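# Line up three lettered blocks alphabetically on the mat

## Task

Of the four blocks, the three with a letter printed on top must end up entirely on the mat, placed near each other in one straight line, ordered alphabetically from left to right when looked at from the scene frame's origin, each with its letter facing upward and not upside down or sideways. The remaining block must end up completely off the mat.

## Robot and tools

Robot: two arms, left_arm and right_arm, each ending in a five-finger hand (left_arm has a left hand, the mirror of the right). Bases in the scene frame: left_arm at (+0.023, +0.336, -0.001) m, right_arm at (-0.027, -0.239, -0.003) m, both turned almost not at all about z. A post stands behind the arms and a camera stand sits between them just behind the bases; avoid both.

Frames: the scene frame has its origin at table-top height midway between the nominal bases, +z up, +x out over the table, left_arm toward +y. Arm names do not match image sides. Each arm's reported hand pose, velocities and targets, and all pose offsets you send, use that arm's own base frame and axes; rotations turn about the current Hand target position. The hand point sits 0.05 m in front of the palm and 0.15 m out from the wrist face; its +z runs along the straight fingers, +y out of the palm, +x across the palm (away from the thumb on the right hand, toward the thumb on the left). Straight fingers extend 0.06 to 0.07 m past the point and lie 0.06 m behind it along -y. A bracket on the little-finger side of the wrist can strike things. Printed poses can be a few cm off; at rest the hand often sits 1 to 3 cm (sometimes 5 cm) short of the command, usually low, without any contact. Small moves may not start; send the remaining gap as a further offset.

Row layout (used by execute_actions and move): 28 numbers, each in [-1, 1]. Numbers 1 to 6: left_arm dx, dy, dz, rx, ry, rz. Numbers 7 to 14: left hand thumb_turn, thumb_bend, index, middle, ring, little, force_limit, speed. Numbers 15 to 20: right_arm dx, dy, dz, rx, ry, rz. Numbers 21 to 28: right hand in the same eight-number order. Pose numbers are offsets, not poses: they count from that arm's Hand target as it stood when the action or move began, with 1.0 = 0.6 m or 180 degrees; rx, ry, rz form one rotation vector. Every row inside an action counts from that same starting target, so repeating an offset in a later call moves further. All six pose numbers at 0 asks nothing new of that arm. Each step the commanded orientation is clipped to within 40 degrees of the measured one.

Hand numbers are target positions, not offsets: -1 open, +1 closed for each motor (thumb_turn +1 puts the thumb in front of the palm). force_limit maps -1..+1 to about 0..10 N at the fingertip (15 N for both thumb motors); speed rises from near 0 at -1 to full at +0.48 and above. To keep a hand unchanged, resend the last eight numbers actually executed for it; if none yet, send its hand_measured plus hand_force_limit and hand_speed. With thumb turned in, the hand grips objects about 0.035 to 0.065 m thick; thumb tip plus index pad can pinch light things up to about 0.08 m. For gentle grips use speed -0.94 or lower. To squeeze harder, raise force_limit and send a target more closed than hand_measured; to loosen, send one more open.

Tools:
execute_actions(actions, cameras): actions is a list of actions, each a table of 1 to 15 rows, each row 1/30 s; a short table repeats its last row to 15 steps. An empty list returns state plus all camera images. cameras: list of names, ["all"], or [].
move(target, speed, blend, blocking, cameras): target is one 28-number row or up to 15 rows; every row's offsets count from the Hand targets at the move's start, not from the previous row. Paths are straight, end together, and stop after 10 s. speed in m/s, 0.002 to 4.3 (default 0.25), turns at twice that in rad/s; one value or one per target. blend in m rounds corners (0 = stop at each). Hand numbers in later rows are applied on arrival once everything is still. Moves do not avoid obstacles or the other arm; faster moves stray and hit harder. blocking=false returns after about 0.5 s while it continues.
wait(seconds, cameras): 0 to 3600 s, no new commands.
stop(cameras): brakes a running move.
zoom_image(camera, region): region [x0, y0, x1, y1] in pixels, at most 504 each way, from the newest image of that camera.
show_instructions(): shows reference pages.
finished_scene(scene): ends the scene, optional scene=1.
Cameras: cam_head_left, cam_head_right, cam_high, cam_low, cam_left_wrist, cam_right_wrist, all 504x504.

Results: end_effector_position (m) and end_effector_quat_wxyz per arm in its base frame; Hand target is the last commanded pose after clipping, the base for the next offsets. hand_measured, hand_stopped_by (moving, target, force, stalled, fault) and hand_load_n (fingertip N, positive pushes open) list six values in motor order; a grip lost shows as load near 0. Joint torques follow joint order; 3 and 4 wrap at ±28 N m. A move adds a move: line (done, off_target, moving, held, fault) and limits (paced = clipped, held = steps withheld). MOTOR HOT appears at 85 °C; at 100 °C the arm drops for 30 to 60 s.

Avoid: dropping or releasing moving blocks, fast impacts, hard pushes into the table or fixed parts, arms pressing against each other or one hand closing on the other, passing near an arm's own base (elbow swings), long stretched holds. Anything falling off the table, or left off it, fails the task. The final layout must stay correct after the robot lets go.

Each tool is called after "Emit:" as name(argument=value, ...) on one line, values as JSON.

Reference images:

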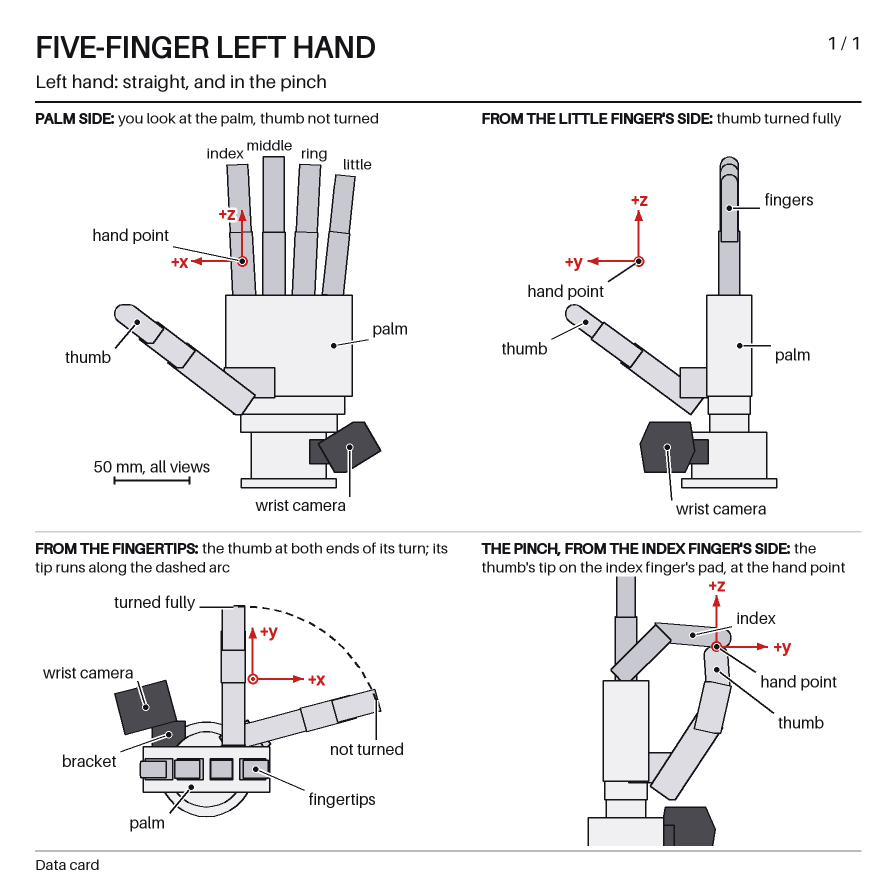

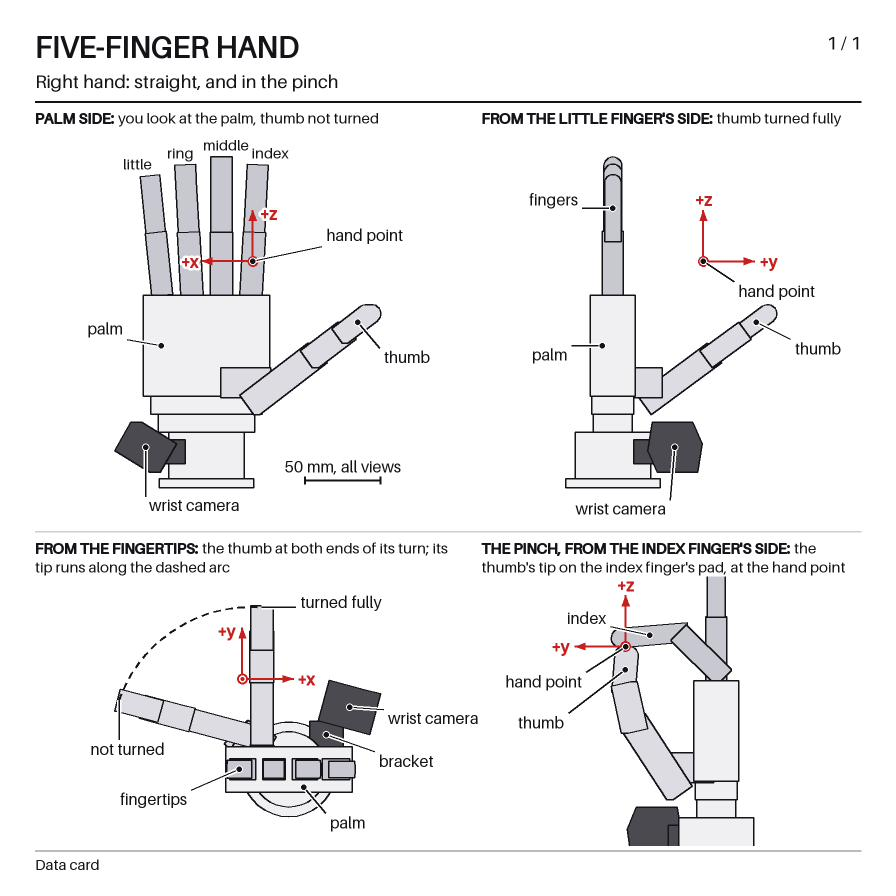

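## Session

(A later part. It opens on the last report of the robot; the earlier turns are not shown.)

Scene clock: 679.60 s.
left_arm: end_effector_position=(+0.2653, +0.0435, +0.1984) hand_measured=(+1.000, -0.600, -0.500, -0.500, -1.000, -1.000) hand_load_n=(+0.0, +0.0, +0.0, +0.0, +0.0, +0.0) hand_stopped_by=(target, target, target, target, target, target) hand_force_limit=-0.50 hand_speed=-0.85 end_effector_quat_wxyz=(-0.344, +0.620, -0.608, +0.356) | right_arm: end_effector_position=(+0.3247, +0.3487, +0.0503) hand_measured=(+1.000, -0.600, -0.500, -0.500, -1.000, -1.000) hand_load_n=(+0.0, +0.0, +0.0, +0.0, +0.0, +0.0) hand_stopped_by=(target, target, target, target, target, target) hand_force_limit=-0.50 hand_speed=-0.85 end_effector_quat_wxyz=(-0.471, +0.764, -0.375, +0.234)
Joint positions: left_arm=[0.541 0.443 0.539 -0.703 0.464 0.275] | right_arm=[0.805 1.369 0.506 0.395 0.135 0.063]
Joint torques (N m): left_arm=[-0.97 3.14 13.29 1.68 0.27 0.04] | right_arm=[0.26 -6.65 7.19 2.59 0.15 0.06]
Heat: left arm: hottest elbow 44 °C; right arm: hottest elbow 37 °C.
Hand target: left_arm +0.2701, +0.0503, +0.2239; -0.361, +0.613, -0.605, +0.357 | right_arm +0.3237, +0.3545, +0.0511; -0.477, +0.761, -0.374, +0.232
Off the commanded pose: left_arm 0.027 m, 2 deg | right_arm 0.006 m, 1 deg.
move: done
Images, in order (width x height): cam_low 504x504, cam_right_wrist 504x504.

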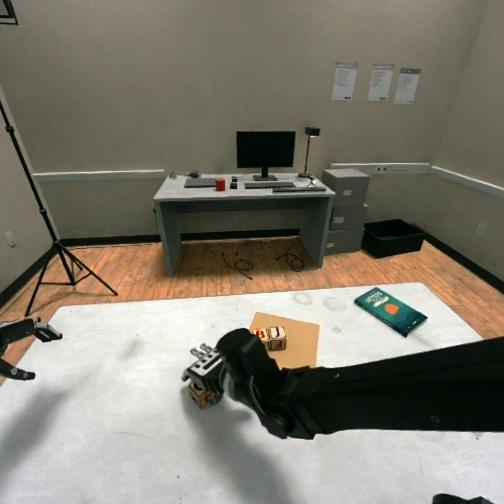

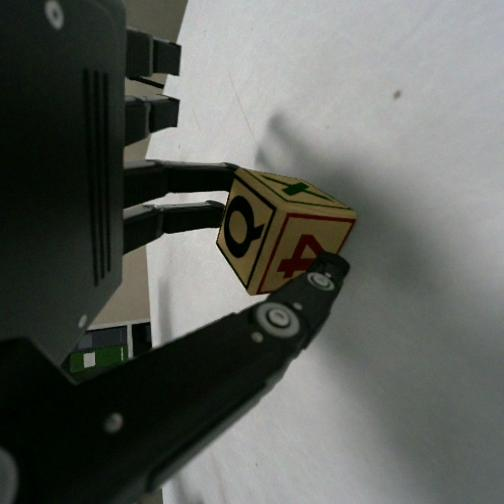

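Emit:
move(target=[[0,0,0,0,0,0,1,-0.6,-0.5,-0.5,-1,-1,-0.5,-0.85,0,0,0.004,0,0,0,1,0,-0.25,-0.25,-1,-1,-0.5,-0.85],[0,0,0,0,0,0,1,-0.6,-0.5,-0.5,-1,-1,-0.5,-0.85,0,0,0.17,0,0,0,1,0,-0.25,-0.25,-1,-1,-0.5,-0.85]], speed=0.1, cameras=["cam_right_wrist","cam_low","cam_high"])

Emit:
zoom_image(camera="cam_right_wrist", region=[180, 120, 380, 300])

Emit:
zoom_image(camera="cam_high", region=[220, 200, 320, 300])

Scene clock: 688.57 s.
left_arm: end_effector_position=(+0.2653, +0.0435, +0.1984) hand_measured=(+1.000, -0.600, -0.500, -0.500, -1.000, -1.000) hand_load_n=(+0.0, +0.0, +0.0, +0.0, +0.0, +0.0) hand_stopped_by=(target, target, target, target, target, target) hand_force_limit=-0.50 hand_speed=-0.85 end_effector_quat_wxyz=(-0.344, +0.620, -0.608, +0.356) | right_arm: end_effector_position=(+0.3175, +0.3412, +0.1300) hand_measured=(+1.000, -0.382, -0.250, -0.250, -1.000, -1.000) hand_load_n=(+0.5, +4.5, +1.5, +2.5, +0.0, +0.0) hand_stopped_by=(target, force, target, target, target, target) hand_force_limit=-0.50 hand_speed=-0.85 end_effector_quat_wxyz=(-0.460, +0.770, -0.377, +0.230)
Joint positions: left_arm=[0.541 0.443 0.539 -0.703 0.464 0.275] | right_arm=[0.805 1.14 0.61 0.034 0.135 0.063]
Joint torques (N m): left_arm=[-1.03 3.08 13.29 1.66 0.27 0.04] | right_arm=[0.15 -6.42 11.9 1.61 0.14 0.07]
Heat: left arm: hottest elbow 44 °C; right arm: hottest elbow 37 °C.
Hand target: left_arm +0.2701, +0.0503, +0.2239; -0.361, +0.613, -0.605, +0.357 | right_arm +0.3237, +0.3545, +0.1530; -0.477, +0.761, -0.374, +0.232
Off the commanded pose: left_arm 0.027 m, 2 deg | right_arm 0.027 m, 2 deg.
move: off_target (right_arm)
Images, in order (width x height): cam_high 504x504, cam_low 504x504, cam_right_wrist 504x504.

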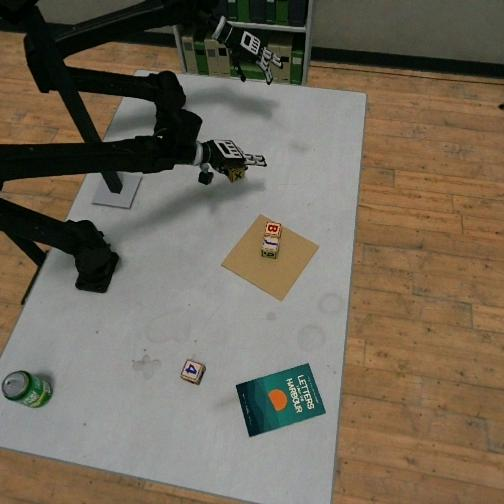

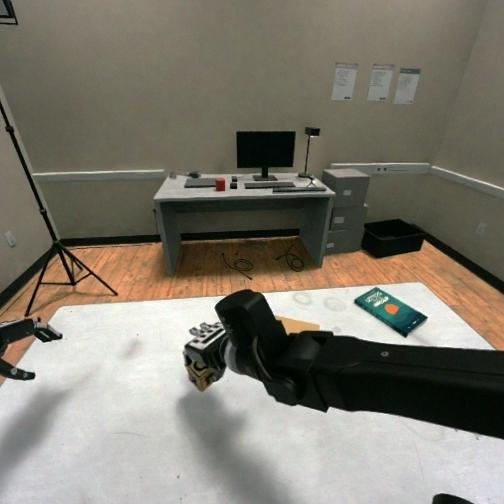

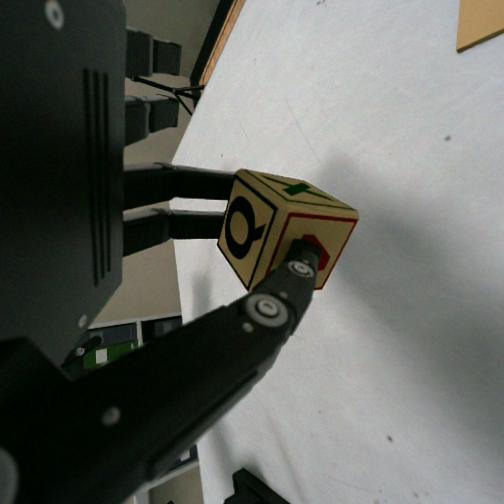

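Scaled by 2.520 from the camera's image (finer frame: 720x720).

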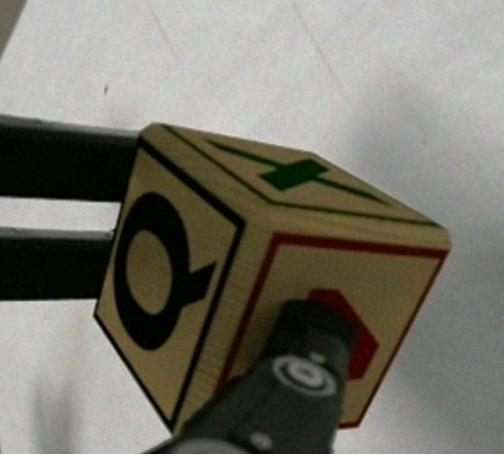

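Scaled by 5.040 from the camera's image (finer frame: 720x720).

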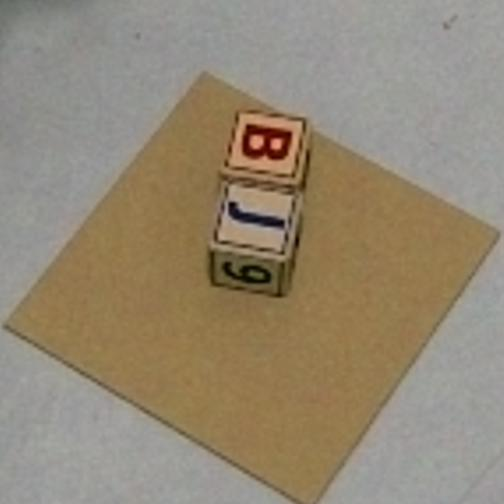

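Emit:
move(target=[[0,0,0,0,0,0,1,-0.6,-0.5,-0.5,-1,-1,-0.5,-0.85,0.244,-0.416,0.04,0,0,-0.229,1,0,-0.25,-0.25,-1,-1,-0.5,-0.85],[0,0,0,0,0,0,1,-0.6,-0.5,-0.5,-1,-1,-0.5,-0.85,0.234,-0.424,-0.13,0,0,-0.229,1,0,-0.25,-0.25,-1,-1,-0.5,-0.85]], speed=[0.2,0.1], cameras=["cam_right_wrist","cam_low","cam_high"])

Emit:
zoom_image(camera="cam_low", region=[245, 310, 325, 370])

Emit:
zoom_image(camera="cam_high", region=[220, 200, 320, 300])

Scene clock: 700.07 s.
left_arm: end_effector_position=(+0.2653, +0.0435, +0.1984) hand_measured=(+1.000, -0.600, -0.500, -0.500, -1.000, -1.000) hand_load_n=(+0.0, +0.0, +0.0, +0.0, +0.0, +0.0) hand_stopped_by=(target, target, target, target, target, target) hand_force_limit=-0.50 hand_speed=-0.85 end_effector_quat_wxyz=(-0.344, +0.620, -0.608, +0.356) | right_arm: end_effector_position=(+0.4580, +0.1027, +0.0718) hand_measured=(+1.000, -0.382, -0.250, -0.250, -1.000, -1.000) hand_load_n=(+0.0, +4.5, +1.5, +2.5, -0.5, +0.0) hand_stopped_by=(target, force, target, target, target, target) hand_force_limit=-0.50 hand_speed=-0.85 end_effector_quat_wxyz=(-0.358, +0.589, -0.616, +0.381)
Joint positions: left_arm=[0.541 0.443 0.539 -0.703 0.464 0.275] | right_arm=[0.254 1.284 0.52 0.275 0.274 0.134]
Joint torques (N m): left_arm=[-0.97 3.08 13.29 1.66 0.27 0.04] | right_arm=[-1.32 -6.07 7.86 2.55 -0.05 0.05]
Heat: left arm: hottest elbow 44 °C; right arm: hottest elbow 38 °C.
Hand target: left_arm +0.2701, +0.0503, +0.2239; -0.361, +0.613, -0.605, +0.357 | right_arm +0.4640, +0.1001, +0.0750; -0.365, +0.580, -0.618, +0.385
Off the commanded pose: left_arm 0.027 m, 2 deg | right_arm 0.007 m, 1 deg.
move: done
Images, in order (width x height): cam_high 504x504, cam_low 504x504, cam_right_wrist 504x504.

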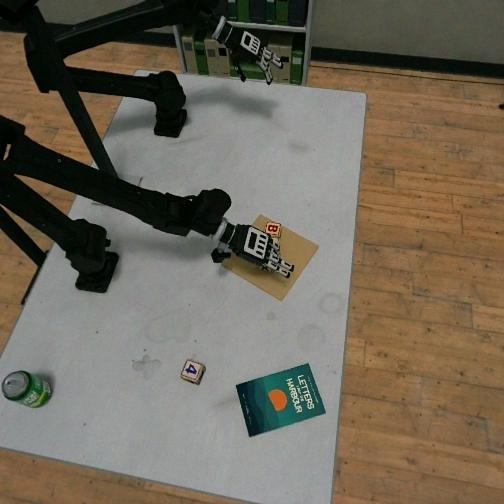

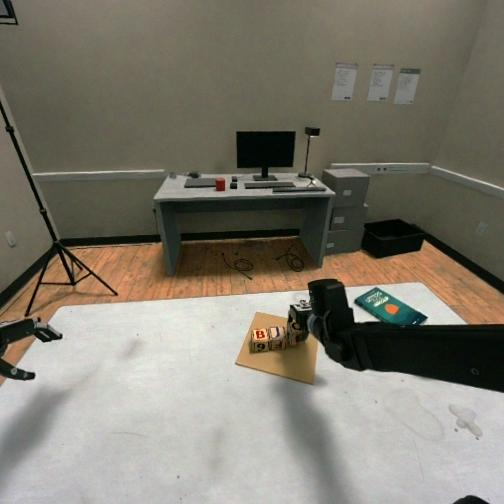

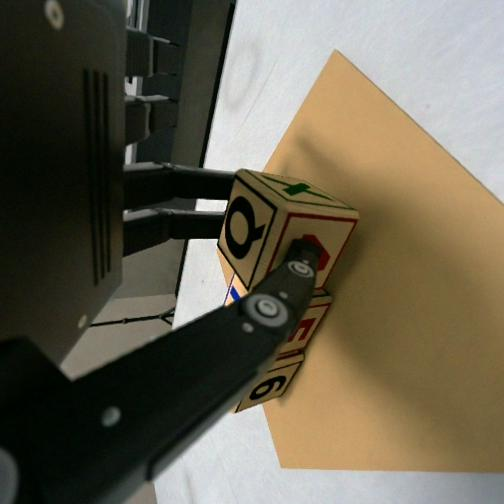

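Scaled by 6.300 from the camera's image (finer frame: 720x720).

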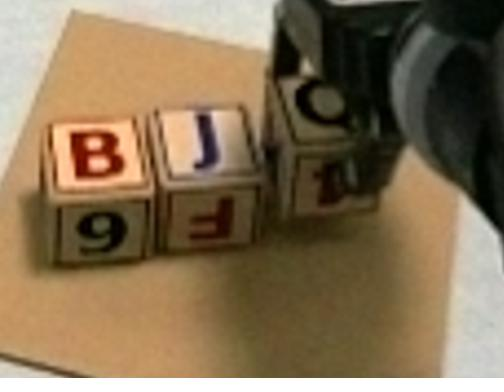

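Scaled by 5.040 from the camera's image (finer frame: 720x720).

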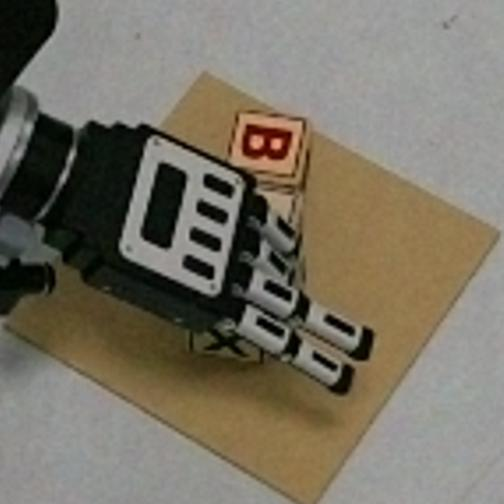

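Emit:
move(target=[0,0,0,0,0,0,1,-0.6,-0.5,-0.5,-1,-1,-0.5,-0.85,0.006,0.002,-0.02,0,0,0,1,0,-0.25,-0.25,-1,-1,-0.5,-0.85], speed=0.08, cameras=["cam_right_wrist","cam_low","cam_high"])

Emit:
zoom_image(camera="cam_low", region=[245, 310, 325, 370])

Emit:
zoom_image(camera="cam_high", region=[220, 200, 320, 300])

Scene clock: 705.70 s.
left_arm: end_effector_position=(+0.2653, +0.0435, +0.1984) hand_measured=(+1.000, -0.600, -0.500, -0.500, -1.000, -1.000) hand_load_n=(+0.0, +0.0, +0.0, +0.0, +0.0, +0.0) hand_stopped_by=(target, target, target, target, target, target) hand_force_limit=-0.50 hand_speed=-0.85 end_effector_quat_wxyz=(-0.344, +0.620, -0.608, +0.356) | right_arm: end_effector_position=(+0.4627, +0.1039, +0.0614) hand_measured=(+1.000, -0.382, -0.250, -0.250, -1.000, -1.000) hand_load_n=(+0.0, +4.5, +1.5, +2.5, +0.5, +0.0) hand_stopped_by=(target, force, target, target, target, target) hand_force_limit=-0.50 hand_speed=-0.85 end_effector_quat_wxyz=(-0.359, +0.588, -0.616, +0.382)
Joint positions: left_arm=[0.541 0.443 0.539 -0.703 0.464 0.275] | right_arm=[0.254 1.329 0.518 0.324 0.274 0.134]
Joint torques (N m): left_arm=[-0.97 3.08 13.29 1.66 0.27 0.04] | right_arm=[-1.08 -6.48 7.46 2.66 -0.02 0.05]
Heat: left arm: hottest elbow 44 °C; right arm: hottest elbow 38 °C.
Hand target: left_arm +0.2701, +0.0503, +0.2239; -0.361, +0.613, -0.605, +0.357 | right_arm +0.4676, +0.1013, +0.0630; -0.365, +0.580, -0.618, +0.385
Off the commanded pose: left_arm 0.027 m, 2 deg | right_arm 0.006 m, 1 deg.
move: done
Images, in order (width x height): cam_high 504x504, cam_low 504x504, cam_right_wrist 504x504.

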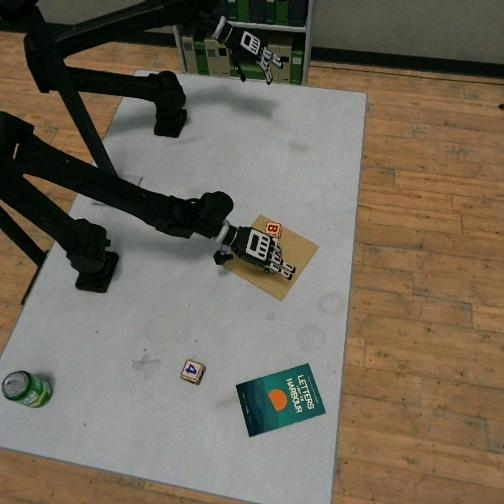

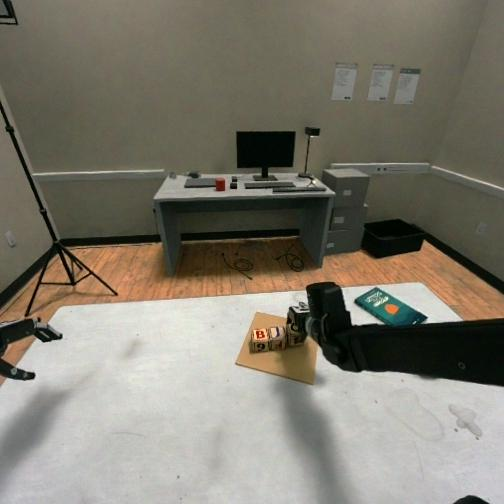

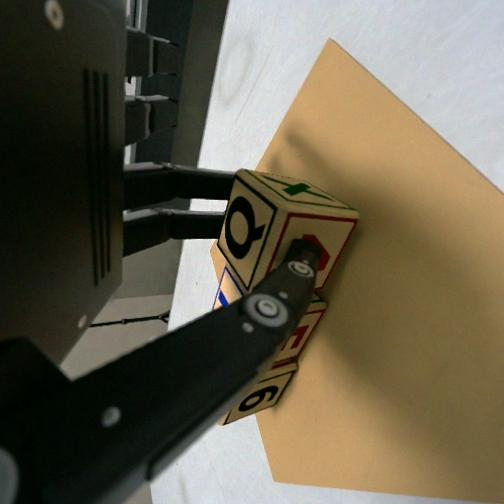

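Scaled by 6.300 from the camera's image (finer frame: 720x720).

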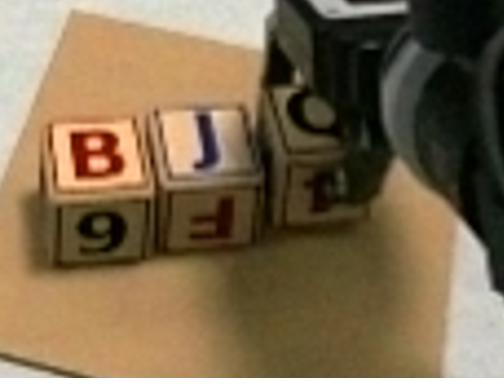

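Scaled by 5.040 from the camera's image (finer frame: 720x720).

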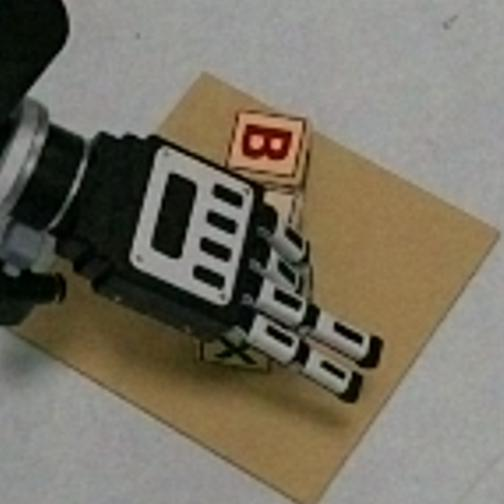

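Emit:
move(target=[[0,0,0,0,0,0,1,-0.6,-0.5,-0.5,-1,-1,-0.5,-0.85,0.0,0.017,0.03,0,0,0,1,0,-0.25,-0.25,-1,-1,-0.5,-0.85],[0,0,0,0,0,0,1,-0.6,-0.5,-0.5,-1,-1,-0.5,-0.85,0.0,0.017,0.0,0,0,0,1,0,-0.25,-0.25,-1,-1,-0.5,-0.85]], speed=0.06, cameras=["cam_low","cam_high"])

Emit:
zoom_image(camera="cam_low", region=[245, 310, 325, 370])

Scene clock: 712.60 s.
left_arm: end_effector_position=(+0.2653, +0.0435, +0.1984) hand_measured=(+1.000, -0.600, -0.500, -0.500, -1.000, -1.000) hand_load_n=(+0.0, +0.0, +0.0, +0.0, +0.0, -0.5) hand_stopped_by=(target, target, target, target, target, target) hand_force_limit=-0.50 hand_speed=-0.85 end_effector_quat_wxyz=(-0.344, +0.620, -0.608, +0.356) | right_arm: end_effector_position=(+0.4615, +0.1050, +0.0588) hand_measured=(+1.000, -0.382, -0.250, -0.250, -1.000, -1.000) hand_load_n=(+0.5, +4.5, +1.5, +2.0, +0.0, +0.0) hand_stopped_by=(target, force, target, target, target, target) hand_force_limit=-0.50 hand_speed=-0.85 end_effector_quat_wxyz=(-0.354, +0.586, -0.620, +0.383)
Joint positions: left_arm=[0.541 0.443 0.539 -0.703 0.464 0.275] | right_arm=[0.265 1.333 0.518 0.32 0.294 0.145]
Joint torques (N m): left_arm=[-0.97 3.08 13.29 1.66 0.27 0.04] | right_arm=[0.38 -6.24 7.95 2.58 0.22 0.07]
Heat: left arm: hottest elbow 44 °C; right arm: hottest elbow 37 °C.
Hand target: left_arm +0.2701, +0.0503, +0.2239; -0.361, +0.613, -0.605, +0.357 | right_arm +0.4676, +0.1115, +0.0631; -0.365, +0.580, -0.618, +0.385
Off the commanded pose: left_arm 0.027 m, 2 deg | right_arm 0.010 m, 1 deg.
move: done
Images, in order (width x height): cam_high 504x504, cam_low 504x504.

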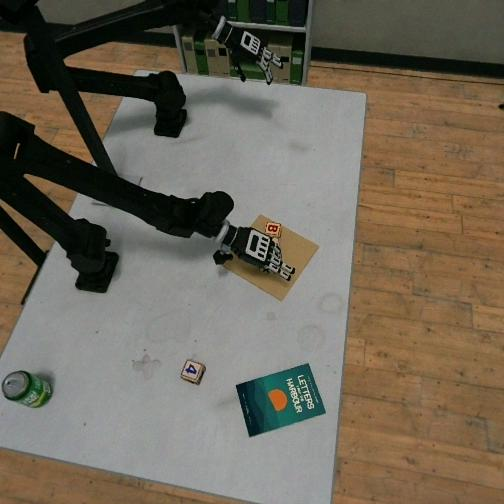

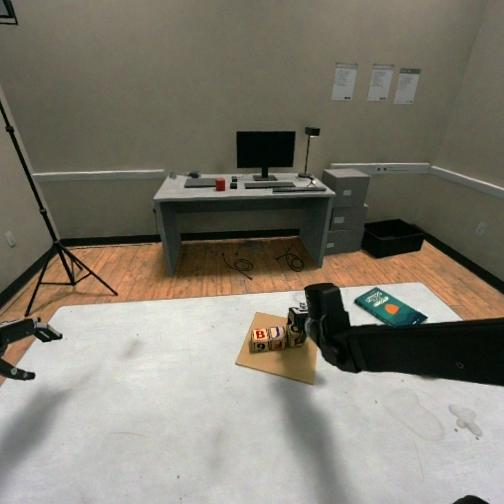

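Scaled by 6.300 from the camera's image (finer frame: 720x720).

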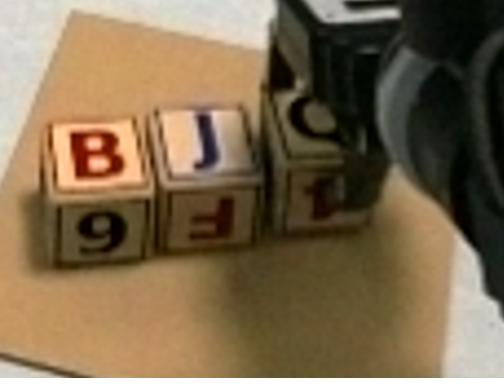

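Emit:
move(target=[[0,0,0,0,0,0,1,-0.6,-0.5,-0.5,-1,-1,-0.5,-0.85,0.002,0.009,0.03,0,0,0,1,0,-0.25,-0.25,-1,-1,-0.5,-0.85],[0,0,0,0,0,0,1,-0.6,-0.5,-0.5,-1,-1,-0.5,-0.85,0.002,0.009,0.0,0,0,0,1,0,-0.25,-0.25,-1,-1,-0.5,-0.85]], speed=0.06, cameras=["cam_low","cam_high"])

Emit:
zoom_image(camera="cam_low", region=[245, 310, 325, 370])

Scene clock: 718.40 s.
left_arm: end_effector_position=(+0.2653, +0.0435, +0.1984) hand_measured=(+1.000, -0.600, -0.500, -0.500, -1.000, -1.000) hand_load_n=(+0.0, +0.0, +0.0, +0.0, +0.0, +0.0) hand_stopped_by=(target, target, target, target, target, target) hand_force_limit=-0.50 hand_speed=-0.85 end_effector_quat_wxyz=(-0.344, +0.620, -0.608, +0.356) | right_arm: end_effector_position=(+0.4597, +0.1095, +0.0557) hand_measured=(+1.000, -0.382, -0.250, -0.250, -1.000, -1.000) hand_load_n=(+0.5, +4.5, +2.0, +2.0, +0.0, +0.0) hand_stopped_by=(target, force, target, target, target, target) hand_force_limit=-0.50 hand_speed=-0.85 end_effector_quat_wxyz=(-0.352, +0.588, -0.621, +0.382)
Joint positions: left_arm=[0.541 0.443 0.539 -0.703 0.464 0.275] | right_arm=[0.279 1.34 0.518 0.317 0.307 0.152]
Joint torques (N m): left_arm=[-0.97 3.08 13.29 1.68 0.27 0.04] | right_arm=[0.32 -6.24 8.38 2.63 0.23 0.09]
Heat: left arm: hottest elbow 44 °C; right arm: hottest elbow 37 °C.
Hand target: left_arm +0.2701, +0.0503, +0.2239; -0.361, +0.613, -0.605, +0.357 | right_arm +0.4688, +0.1170, +0.0630; -0.365, +0.580, -0.618, +0.385
Off the commanded pose: left_arm 0.027 m, 2 deg | right_arm 0.014 m, 2 deg.
move: off_target (right_arm)
Images, in order (width x height): cam_high 504x504, cam_low 504x504.

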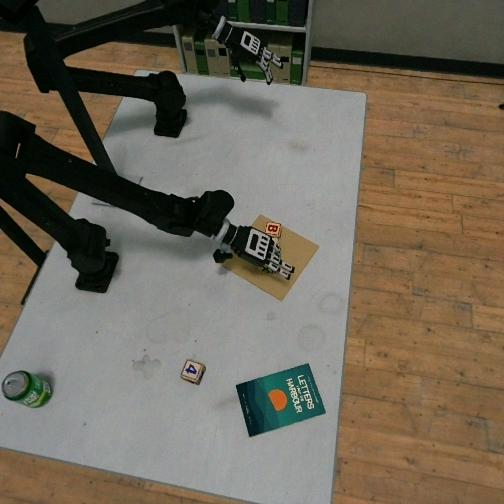

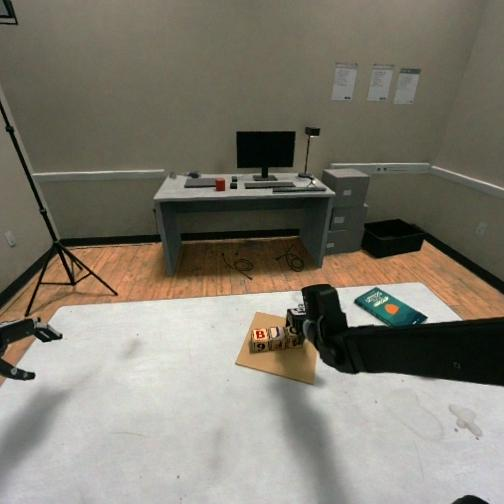

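Scaled by 6.300 from the camera's image (finer frame: 720x720).

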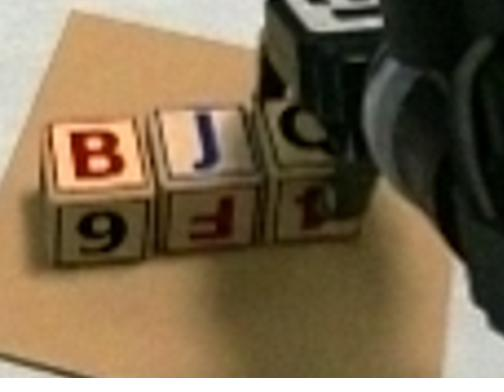

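Emit:
move(target=[0,0,0,0,0,0,1,-0.6,-0.5,-0.5,-1,-1,-0.5,-0.85,0.0,0.0,-0.012,0,0,0,1,0,-0.25,-0.25,-1,-1,-0.5,-0.85], speed=0.05, cameras=["cam_low"])

Emit:
zoom_image(camera="cam_low", region=[245, 310, 325, 370])

Scene clock: 723.57 s.
left_arm: end_effector_position=(+0.2653, +0.0435, +0.1984) hand_measured=(+1.000, -0.600, -0.500, -0.500, -1.000, -1.000) hand_load_n=(+0.0, +0.0, +0.0, -0.5, +0.0, +0.0) hand_stopped_by=(target, target, target, target, target, target) hand_force_limit=-0.50 hand_speed=-0.85 end_effector_quat_wxyz=(-0.344, +0.620, -0.608, +0.356) | right_arm: end_effector_position=(+0.4636, +0.1105, +0.0543) hand_measured=(+1.000, -0.382, -0.250, -0.250, -1.000, -1.000) hand_load_n=(+0.0, +4.5, +1.5, +2.5, +0.0, +0.0) hand_stopped_by=(target, force, target, target, target, target) hand_force_limit=-0.50 hand_speed=-0.85 end_effector_quat_wxyz=(-0.357, +0.584, -0.619, +0.385)
Joint positions: left_arm=[0.541 0.443 0.539 -0.703 0.464 0.275] | right_arm=[0.279 1.357 0.518 0.347 0.308 0.152]
Joint torques (N m): left_arm=[-0.97 3.08 13.27 1.66 0.27 0.04] | right_arm=[0.32 -6.12 7.75 2.56 0.18 0.08]
Heat: left arm: hottest elbow 44 °C; right arm: hottest elbow 37 °C.
Hand target: left_arm +0.2701, +0.0503, +0.2239; -0.361, +0.613, -0.605, +0.357 | right_arm +0.4689, +0.1170, +0.0559; -0.365, +0.580, -0.618, +0.385
Off the commanded pose: left_arm 0.027 m, 2 deg | right_arm 0.008 m, 1 deg.
move: done

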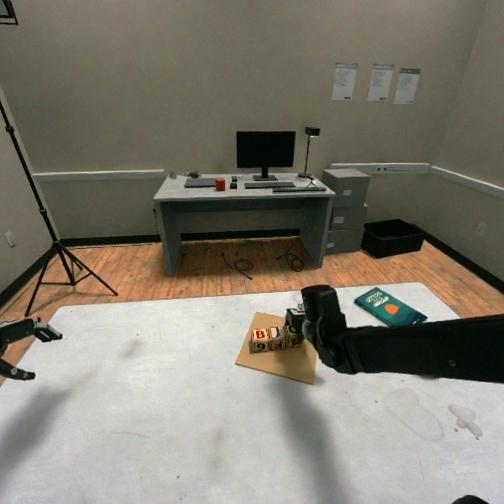

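Scaled by 6.300 from the camera's image (finer frame: 720x720).

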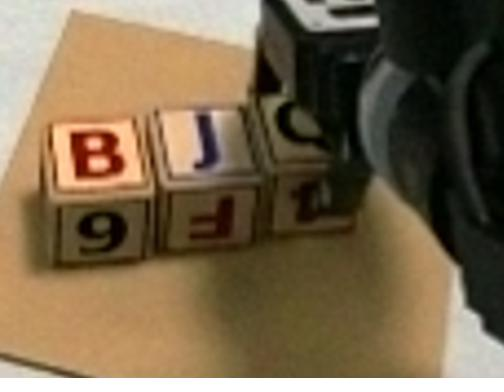

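Emit:
move(target=[0,0,0,0,0,0,1,-0.6,-0.5,-0.5,-1,-1,-0.5,-0.85,0.0,-0.003,-0.005,0,0,0,1,0,-0.25,-0.25,-1,-1,-0.5,-0.85], speed=0.05, cameras=["cam_low","cam_high"])

Emit:
zoom_image(camera="cam_low", region=[245, 310, 325, 370])

Emit:
zoom_image(camera="cam_high", region=[230, 210, 300, 280])

Scene clock: 727.23 s.
left_arm: end_effector_position=(+0.2653, +0.0435, +0.1984) hand_measured=(+1.000, -0.600, -0.500, -0.500, -1.000, -1.000) hand_load_n=(+0.0, +0.0, +0.0, +0.0, +0.0, +0.0) hand_stopped_by=(target, target, target, target, target, target) hand_force_limit=-0.50 hand_speed=-0.85 end_effector_quat_wxyz=(-0.344, +0.620, -0.608, +0.356) | right_arm: end_effector_position=(+0.4654, +0.1111, +0.0541) hand_measured=(+1.000, -0.382, -0.250, -0.250, -1.000, -1.000) hand_load_n=(+0.5, +4.5, +1.5, +2.0, +0.0, +0.0) hand_stopped_by=(target, force, target, target, target, target) hand_force_limit=-0.50 hand_speed=-0.85 end_effector_quat_wxyz=(-0.359, +0.583, -0.619, +0.386)
Joint positions: left_arm=[0.541 0.443 0.539 -0.703 0.464 0.275] | right_arm=[0.279 1.364 0.518 0.361 0.308 0.152]
Joint torques (N m): left_arm=[-0.97 3.08 13.29 1.66 0.27 0.04] | right_arm=[-0.03 -6.18 7.34 2.55 0.01 0.05]
Heat: left arm: hottest elbow 44 °C; right arm: hottest elbow 36 °C.
Hand target: left_arm +0.2701, +0.0503, +0.2239; -0.361, +0.613, -0.605, +0.357 | right_arm +0.4688, +0.1152, +0.0529; -0.365, +0.580, -0.618, +0.385
Off the commanded pose: left_arm 0.027 m, 2 deg | right_arm 0.006 m, 1 deg.
move: done
Images, in order (width x height): cam_high 504x504, cam_low 504x504.

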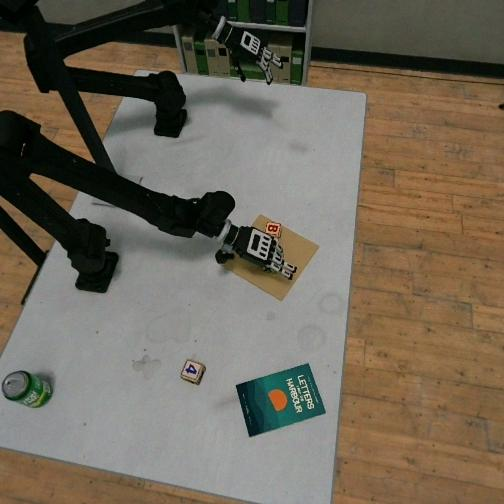

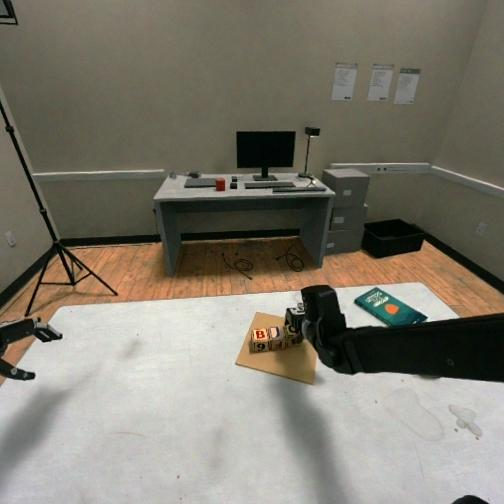

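Scaled by 6.300 from the camera's image (finer frame: 720x720).

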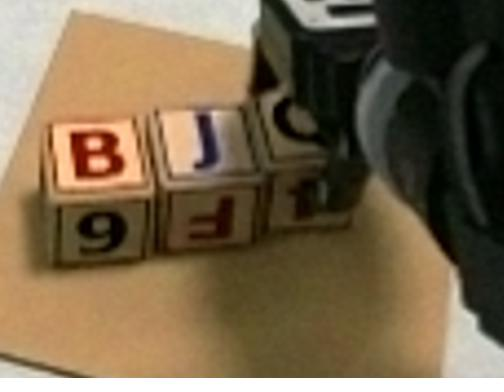

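Scaled by 7.200 from the camera's image (finer frame: 720x720).

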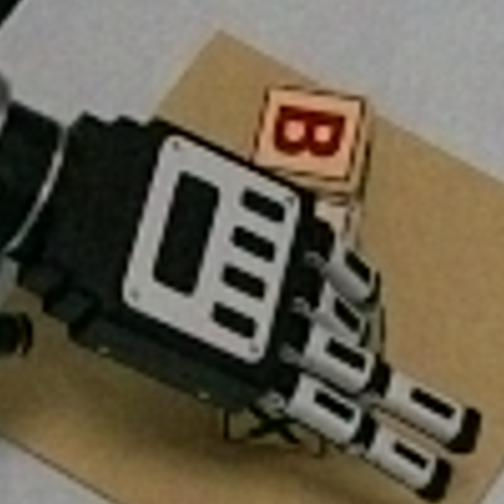

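Emit:
move(target=[[0,0,0,0,0,0,1,-0.6,-0.5,-0.5,-1,-1,-0.5,-0.85,0.0,-0.003,0.006,0,0,0,1,-0.6,-0.5,-0.5,-1,-1,-0.5,-0.85],[0,0,0,0,0,0,1,-0.6,-0.5,-0.5,-1,-1,-0.5,-0.85,0.005,-0.012,0.15,0,0,0,1,-0.6,-0.5,-0.5,-1,-1,-0.5,-0.85],[0,0,0,0,0,0,1,-0.6,-0.5,-0.5,-1,-1,-0.5,-0.85,-0.2,-0.35,0.22,0,0,0,1,-0.6,-0.5,-0.5,-1,-1,-0.5,-0.85]], speed=[0.05,0.06,0.2], cameras=["all"])

Emit:
zoom_image(camera="cam_low", region=[225, 300, 335, 390])

Emit:
zoom_image(camera="cam_high", region=[215, 200, 325, 310])

Emit:
zoom_image(camera="cam_head_right", region=[200, 170, 320, 260])

Scene clock: 738.47 s.
left_arm: end_effector_position=(+0.2653, +0.0435, +0.1984) hand_measured=(+1.000, -0.600, -0.500, -0.500, -1.000, -1.000) hand_load_n=(+0.0, +0.0, -0.5, +0.0, +0.0, +0.0) hand_stopped_by=(target, target, target, target, target, target) hand_force_limit=-0.50 hand_speed=-0.85 end_effector_quat_wxyz=(-0.344, +0.620, -0.608, +0.356) | right_arm: end_effector_position=(+0.3471, -0.0910, +0.1750) hand_measured=(+1.000, -0.600, -0.500, -0.500, -1.000, -1.000) hand_load_n=(+0.0, -0.5, +0.0, +0.0, +0.0, +0.0) hand_stopped_by=(target, target, target, target, target, target) hand_force_limit=-0.50 hand_speed=-0.85 end_effector_quat_wxyz=(-0.365, +0.580, -0.623, +0.377)
Joint positions: left_arm=[0.541 0.443 0.539 -0.703 0.464 0.275] | right_arm=[-0.524 0.758 0.524 -0.278 -0.418 -0.205]
Joint torques (N m): left_arm=[-0.97 3.14 13.29 1.68 0.27 0.04] | right_arm=[-0.97 -1.61 11.28 1.37 -0.38 -0.11]
Heat: left arm: hottest elbow 44 °C; right arm: hottest elbow 36 °C.
Hand target: left_arm +0.2701, +0.0503, +0.2239; -0.361, +0.613, -0.605, +0.357 | right_arm +0.3488, -0.0948, +0.1849; -0.365, +0.580, -0.618, +0.385
Off the commanded pose: left_arm 0.027 m, 2 deg | right_arm 0.011 m, 1 deg.
move: off_target (right_arm)

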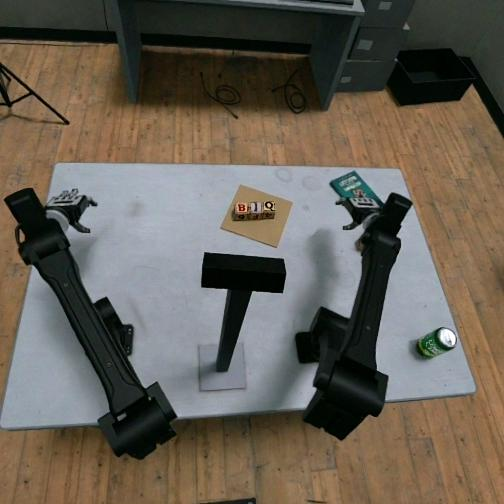

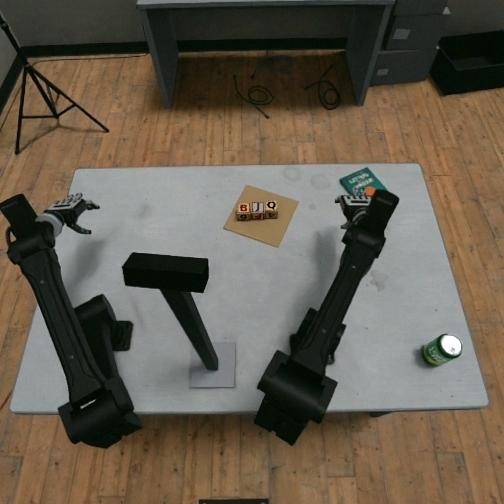

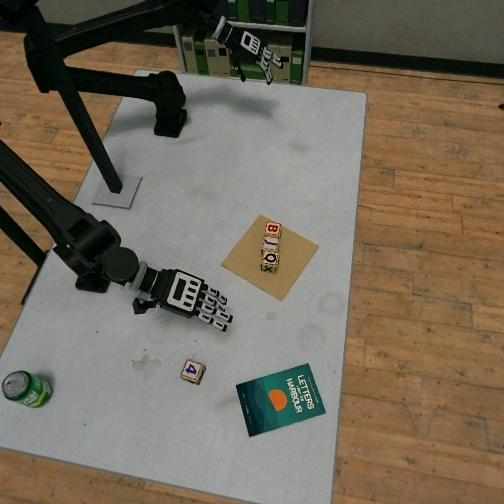

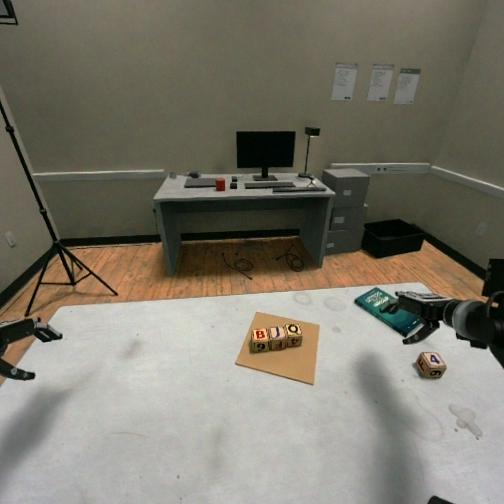

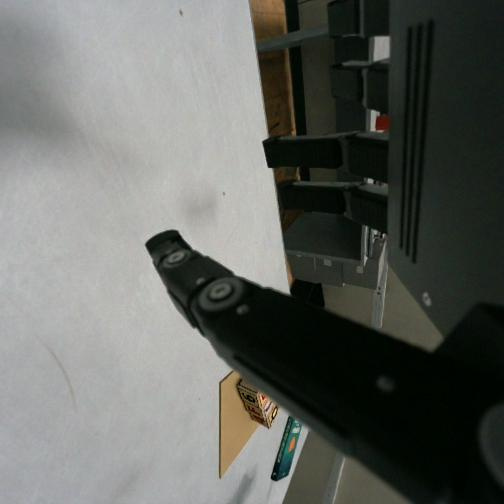

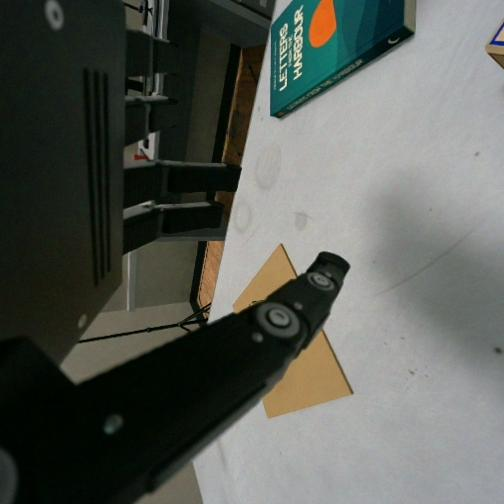

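Scaled by 4.582 from the camera's image (finer frame: 720x720).

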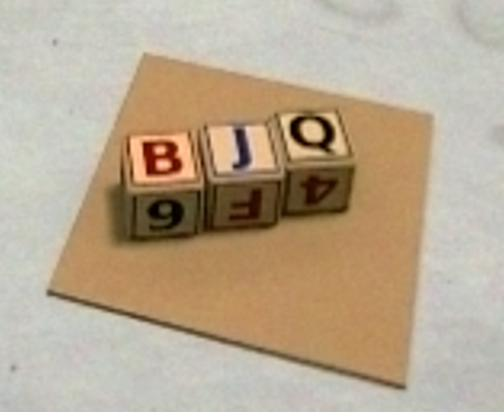

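Scaled by 4.582 from the camera's image (finer frame: 720x720).

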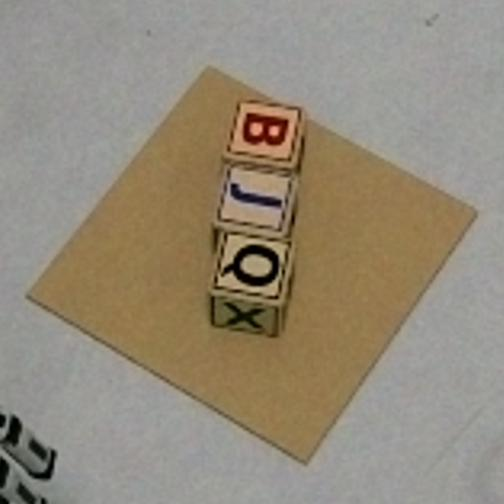

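Scaled by 4.200 from the camera's image (finer frame: 720x720).

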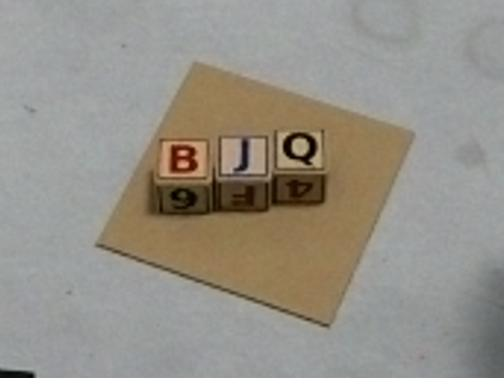

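Emit:
finished_scene()

The scene is finished: the task was done.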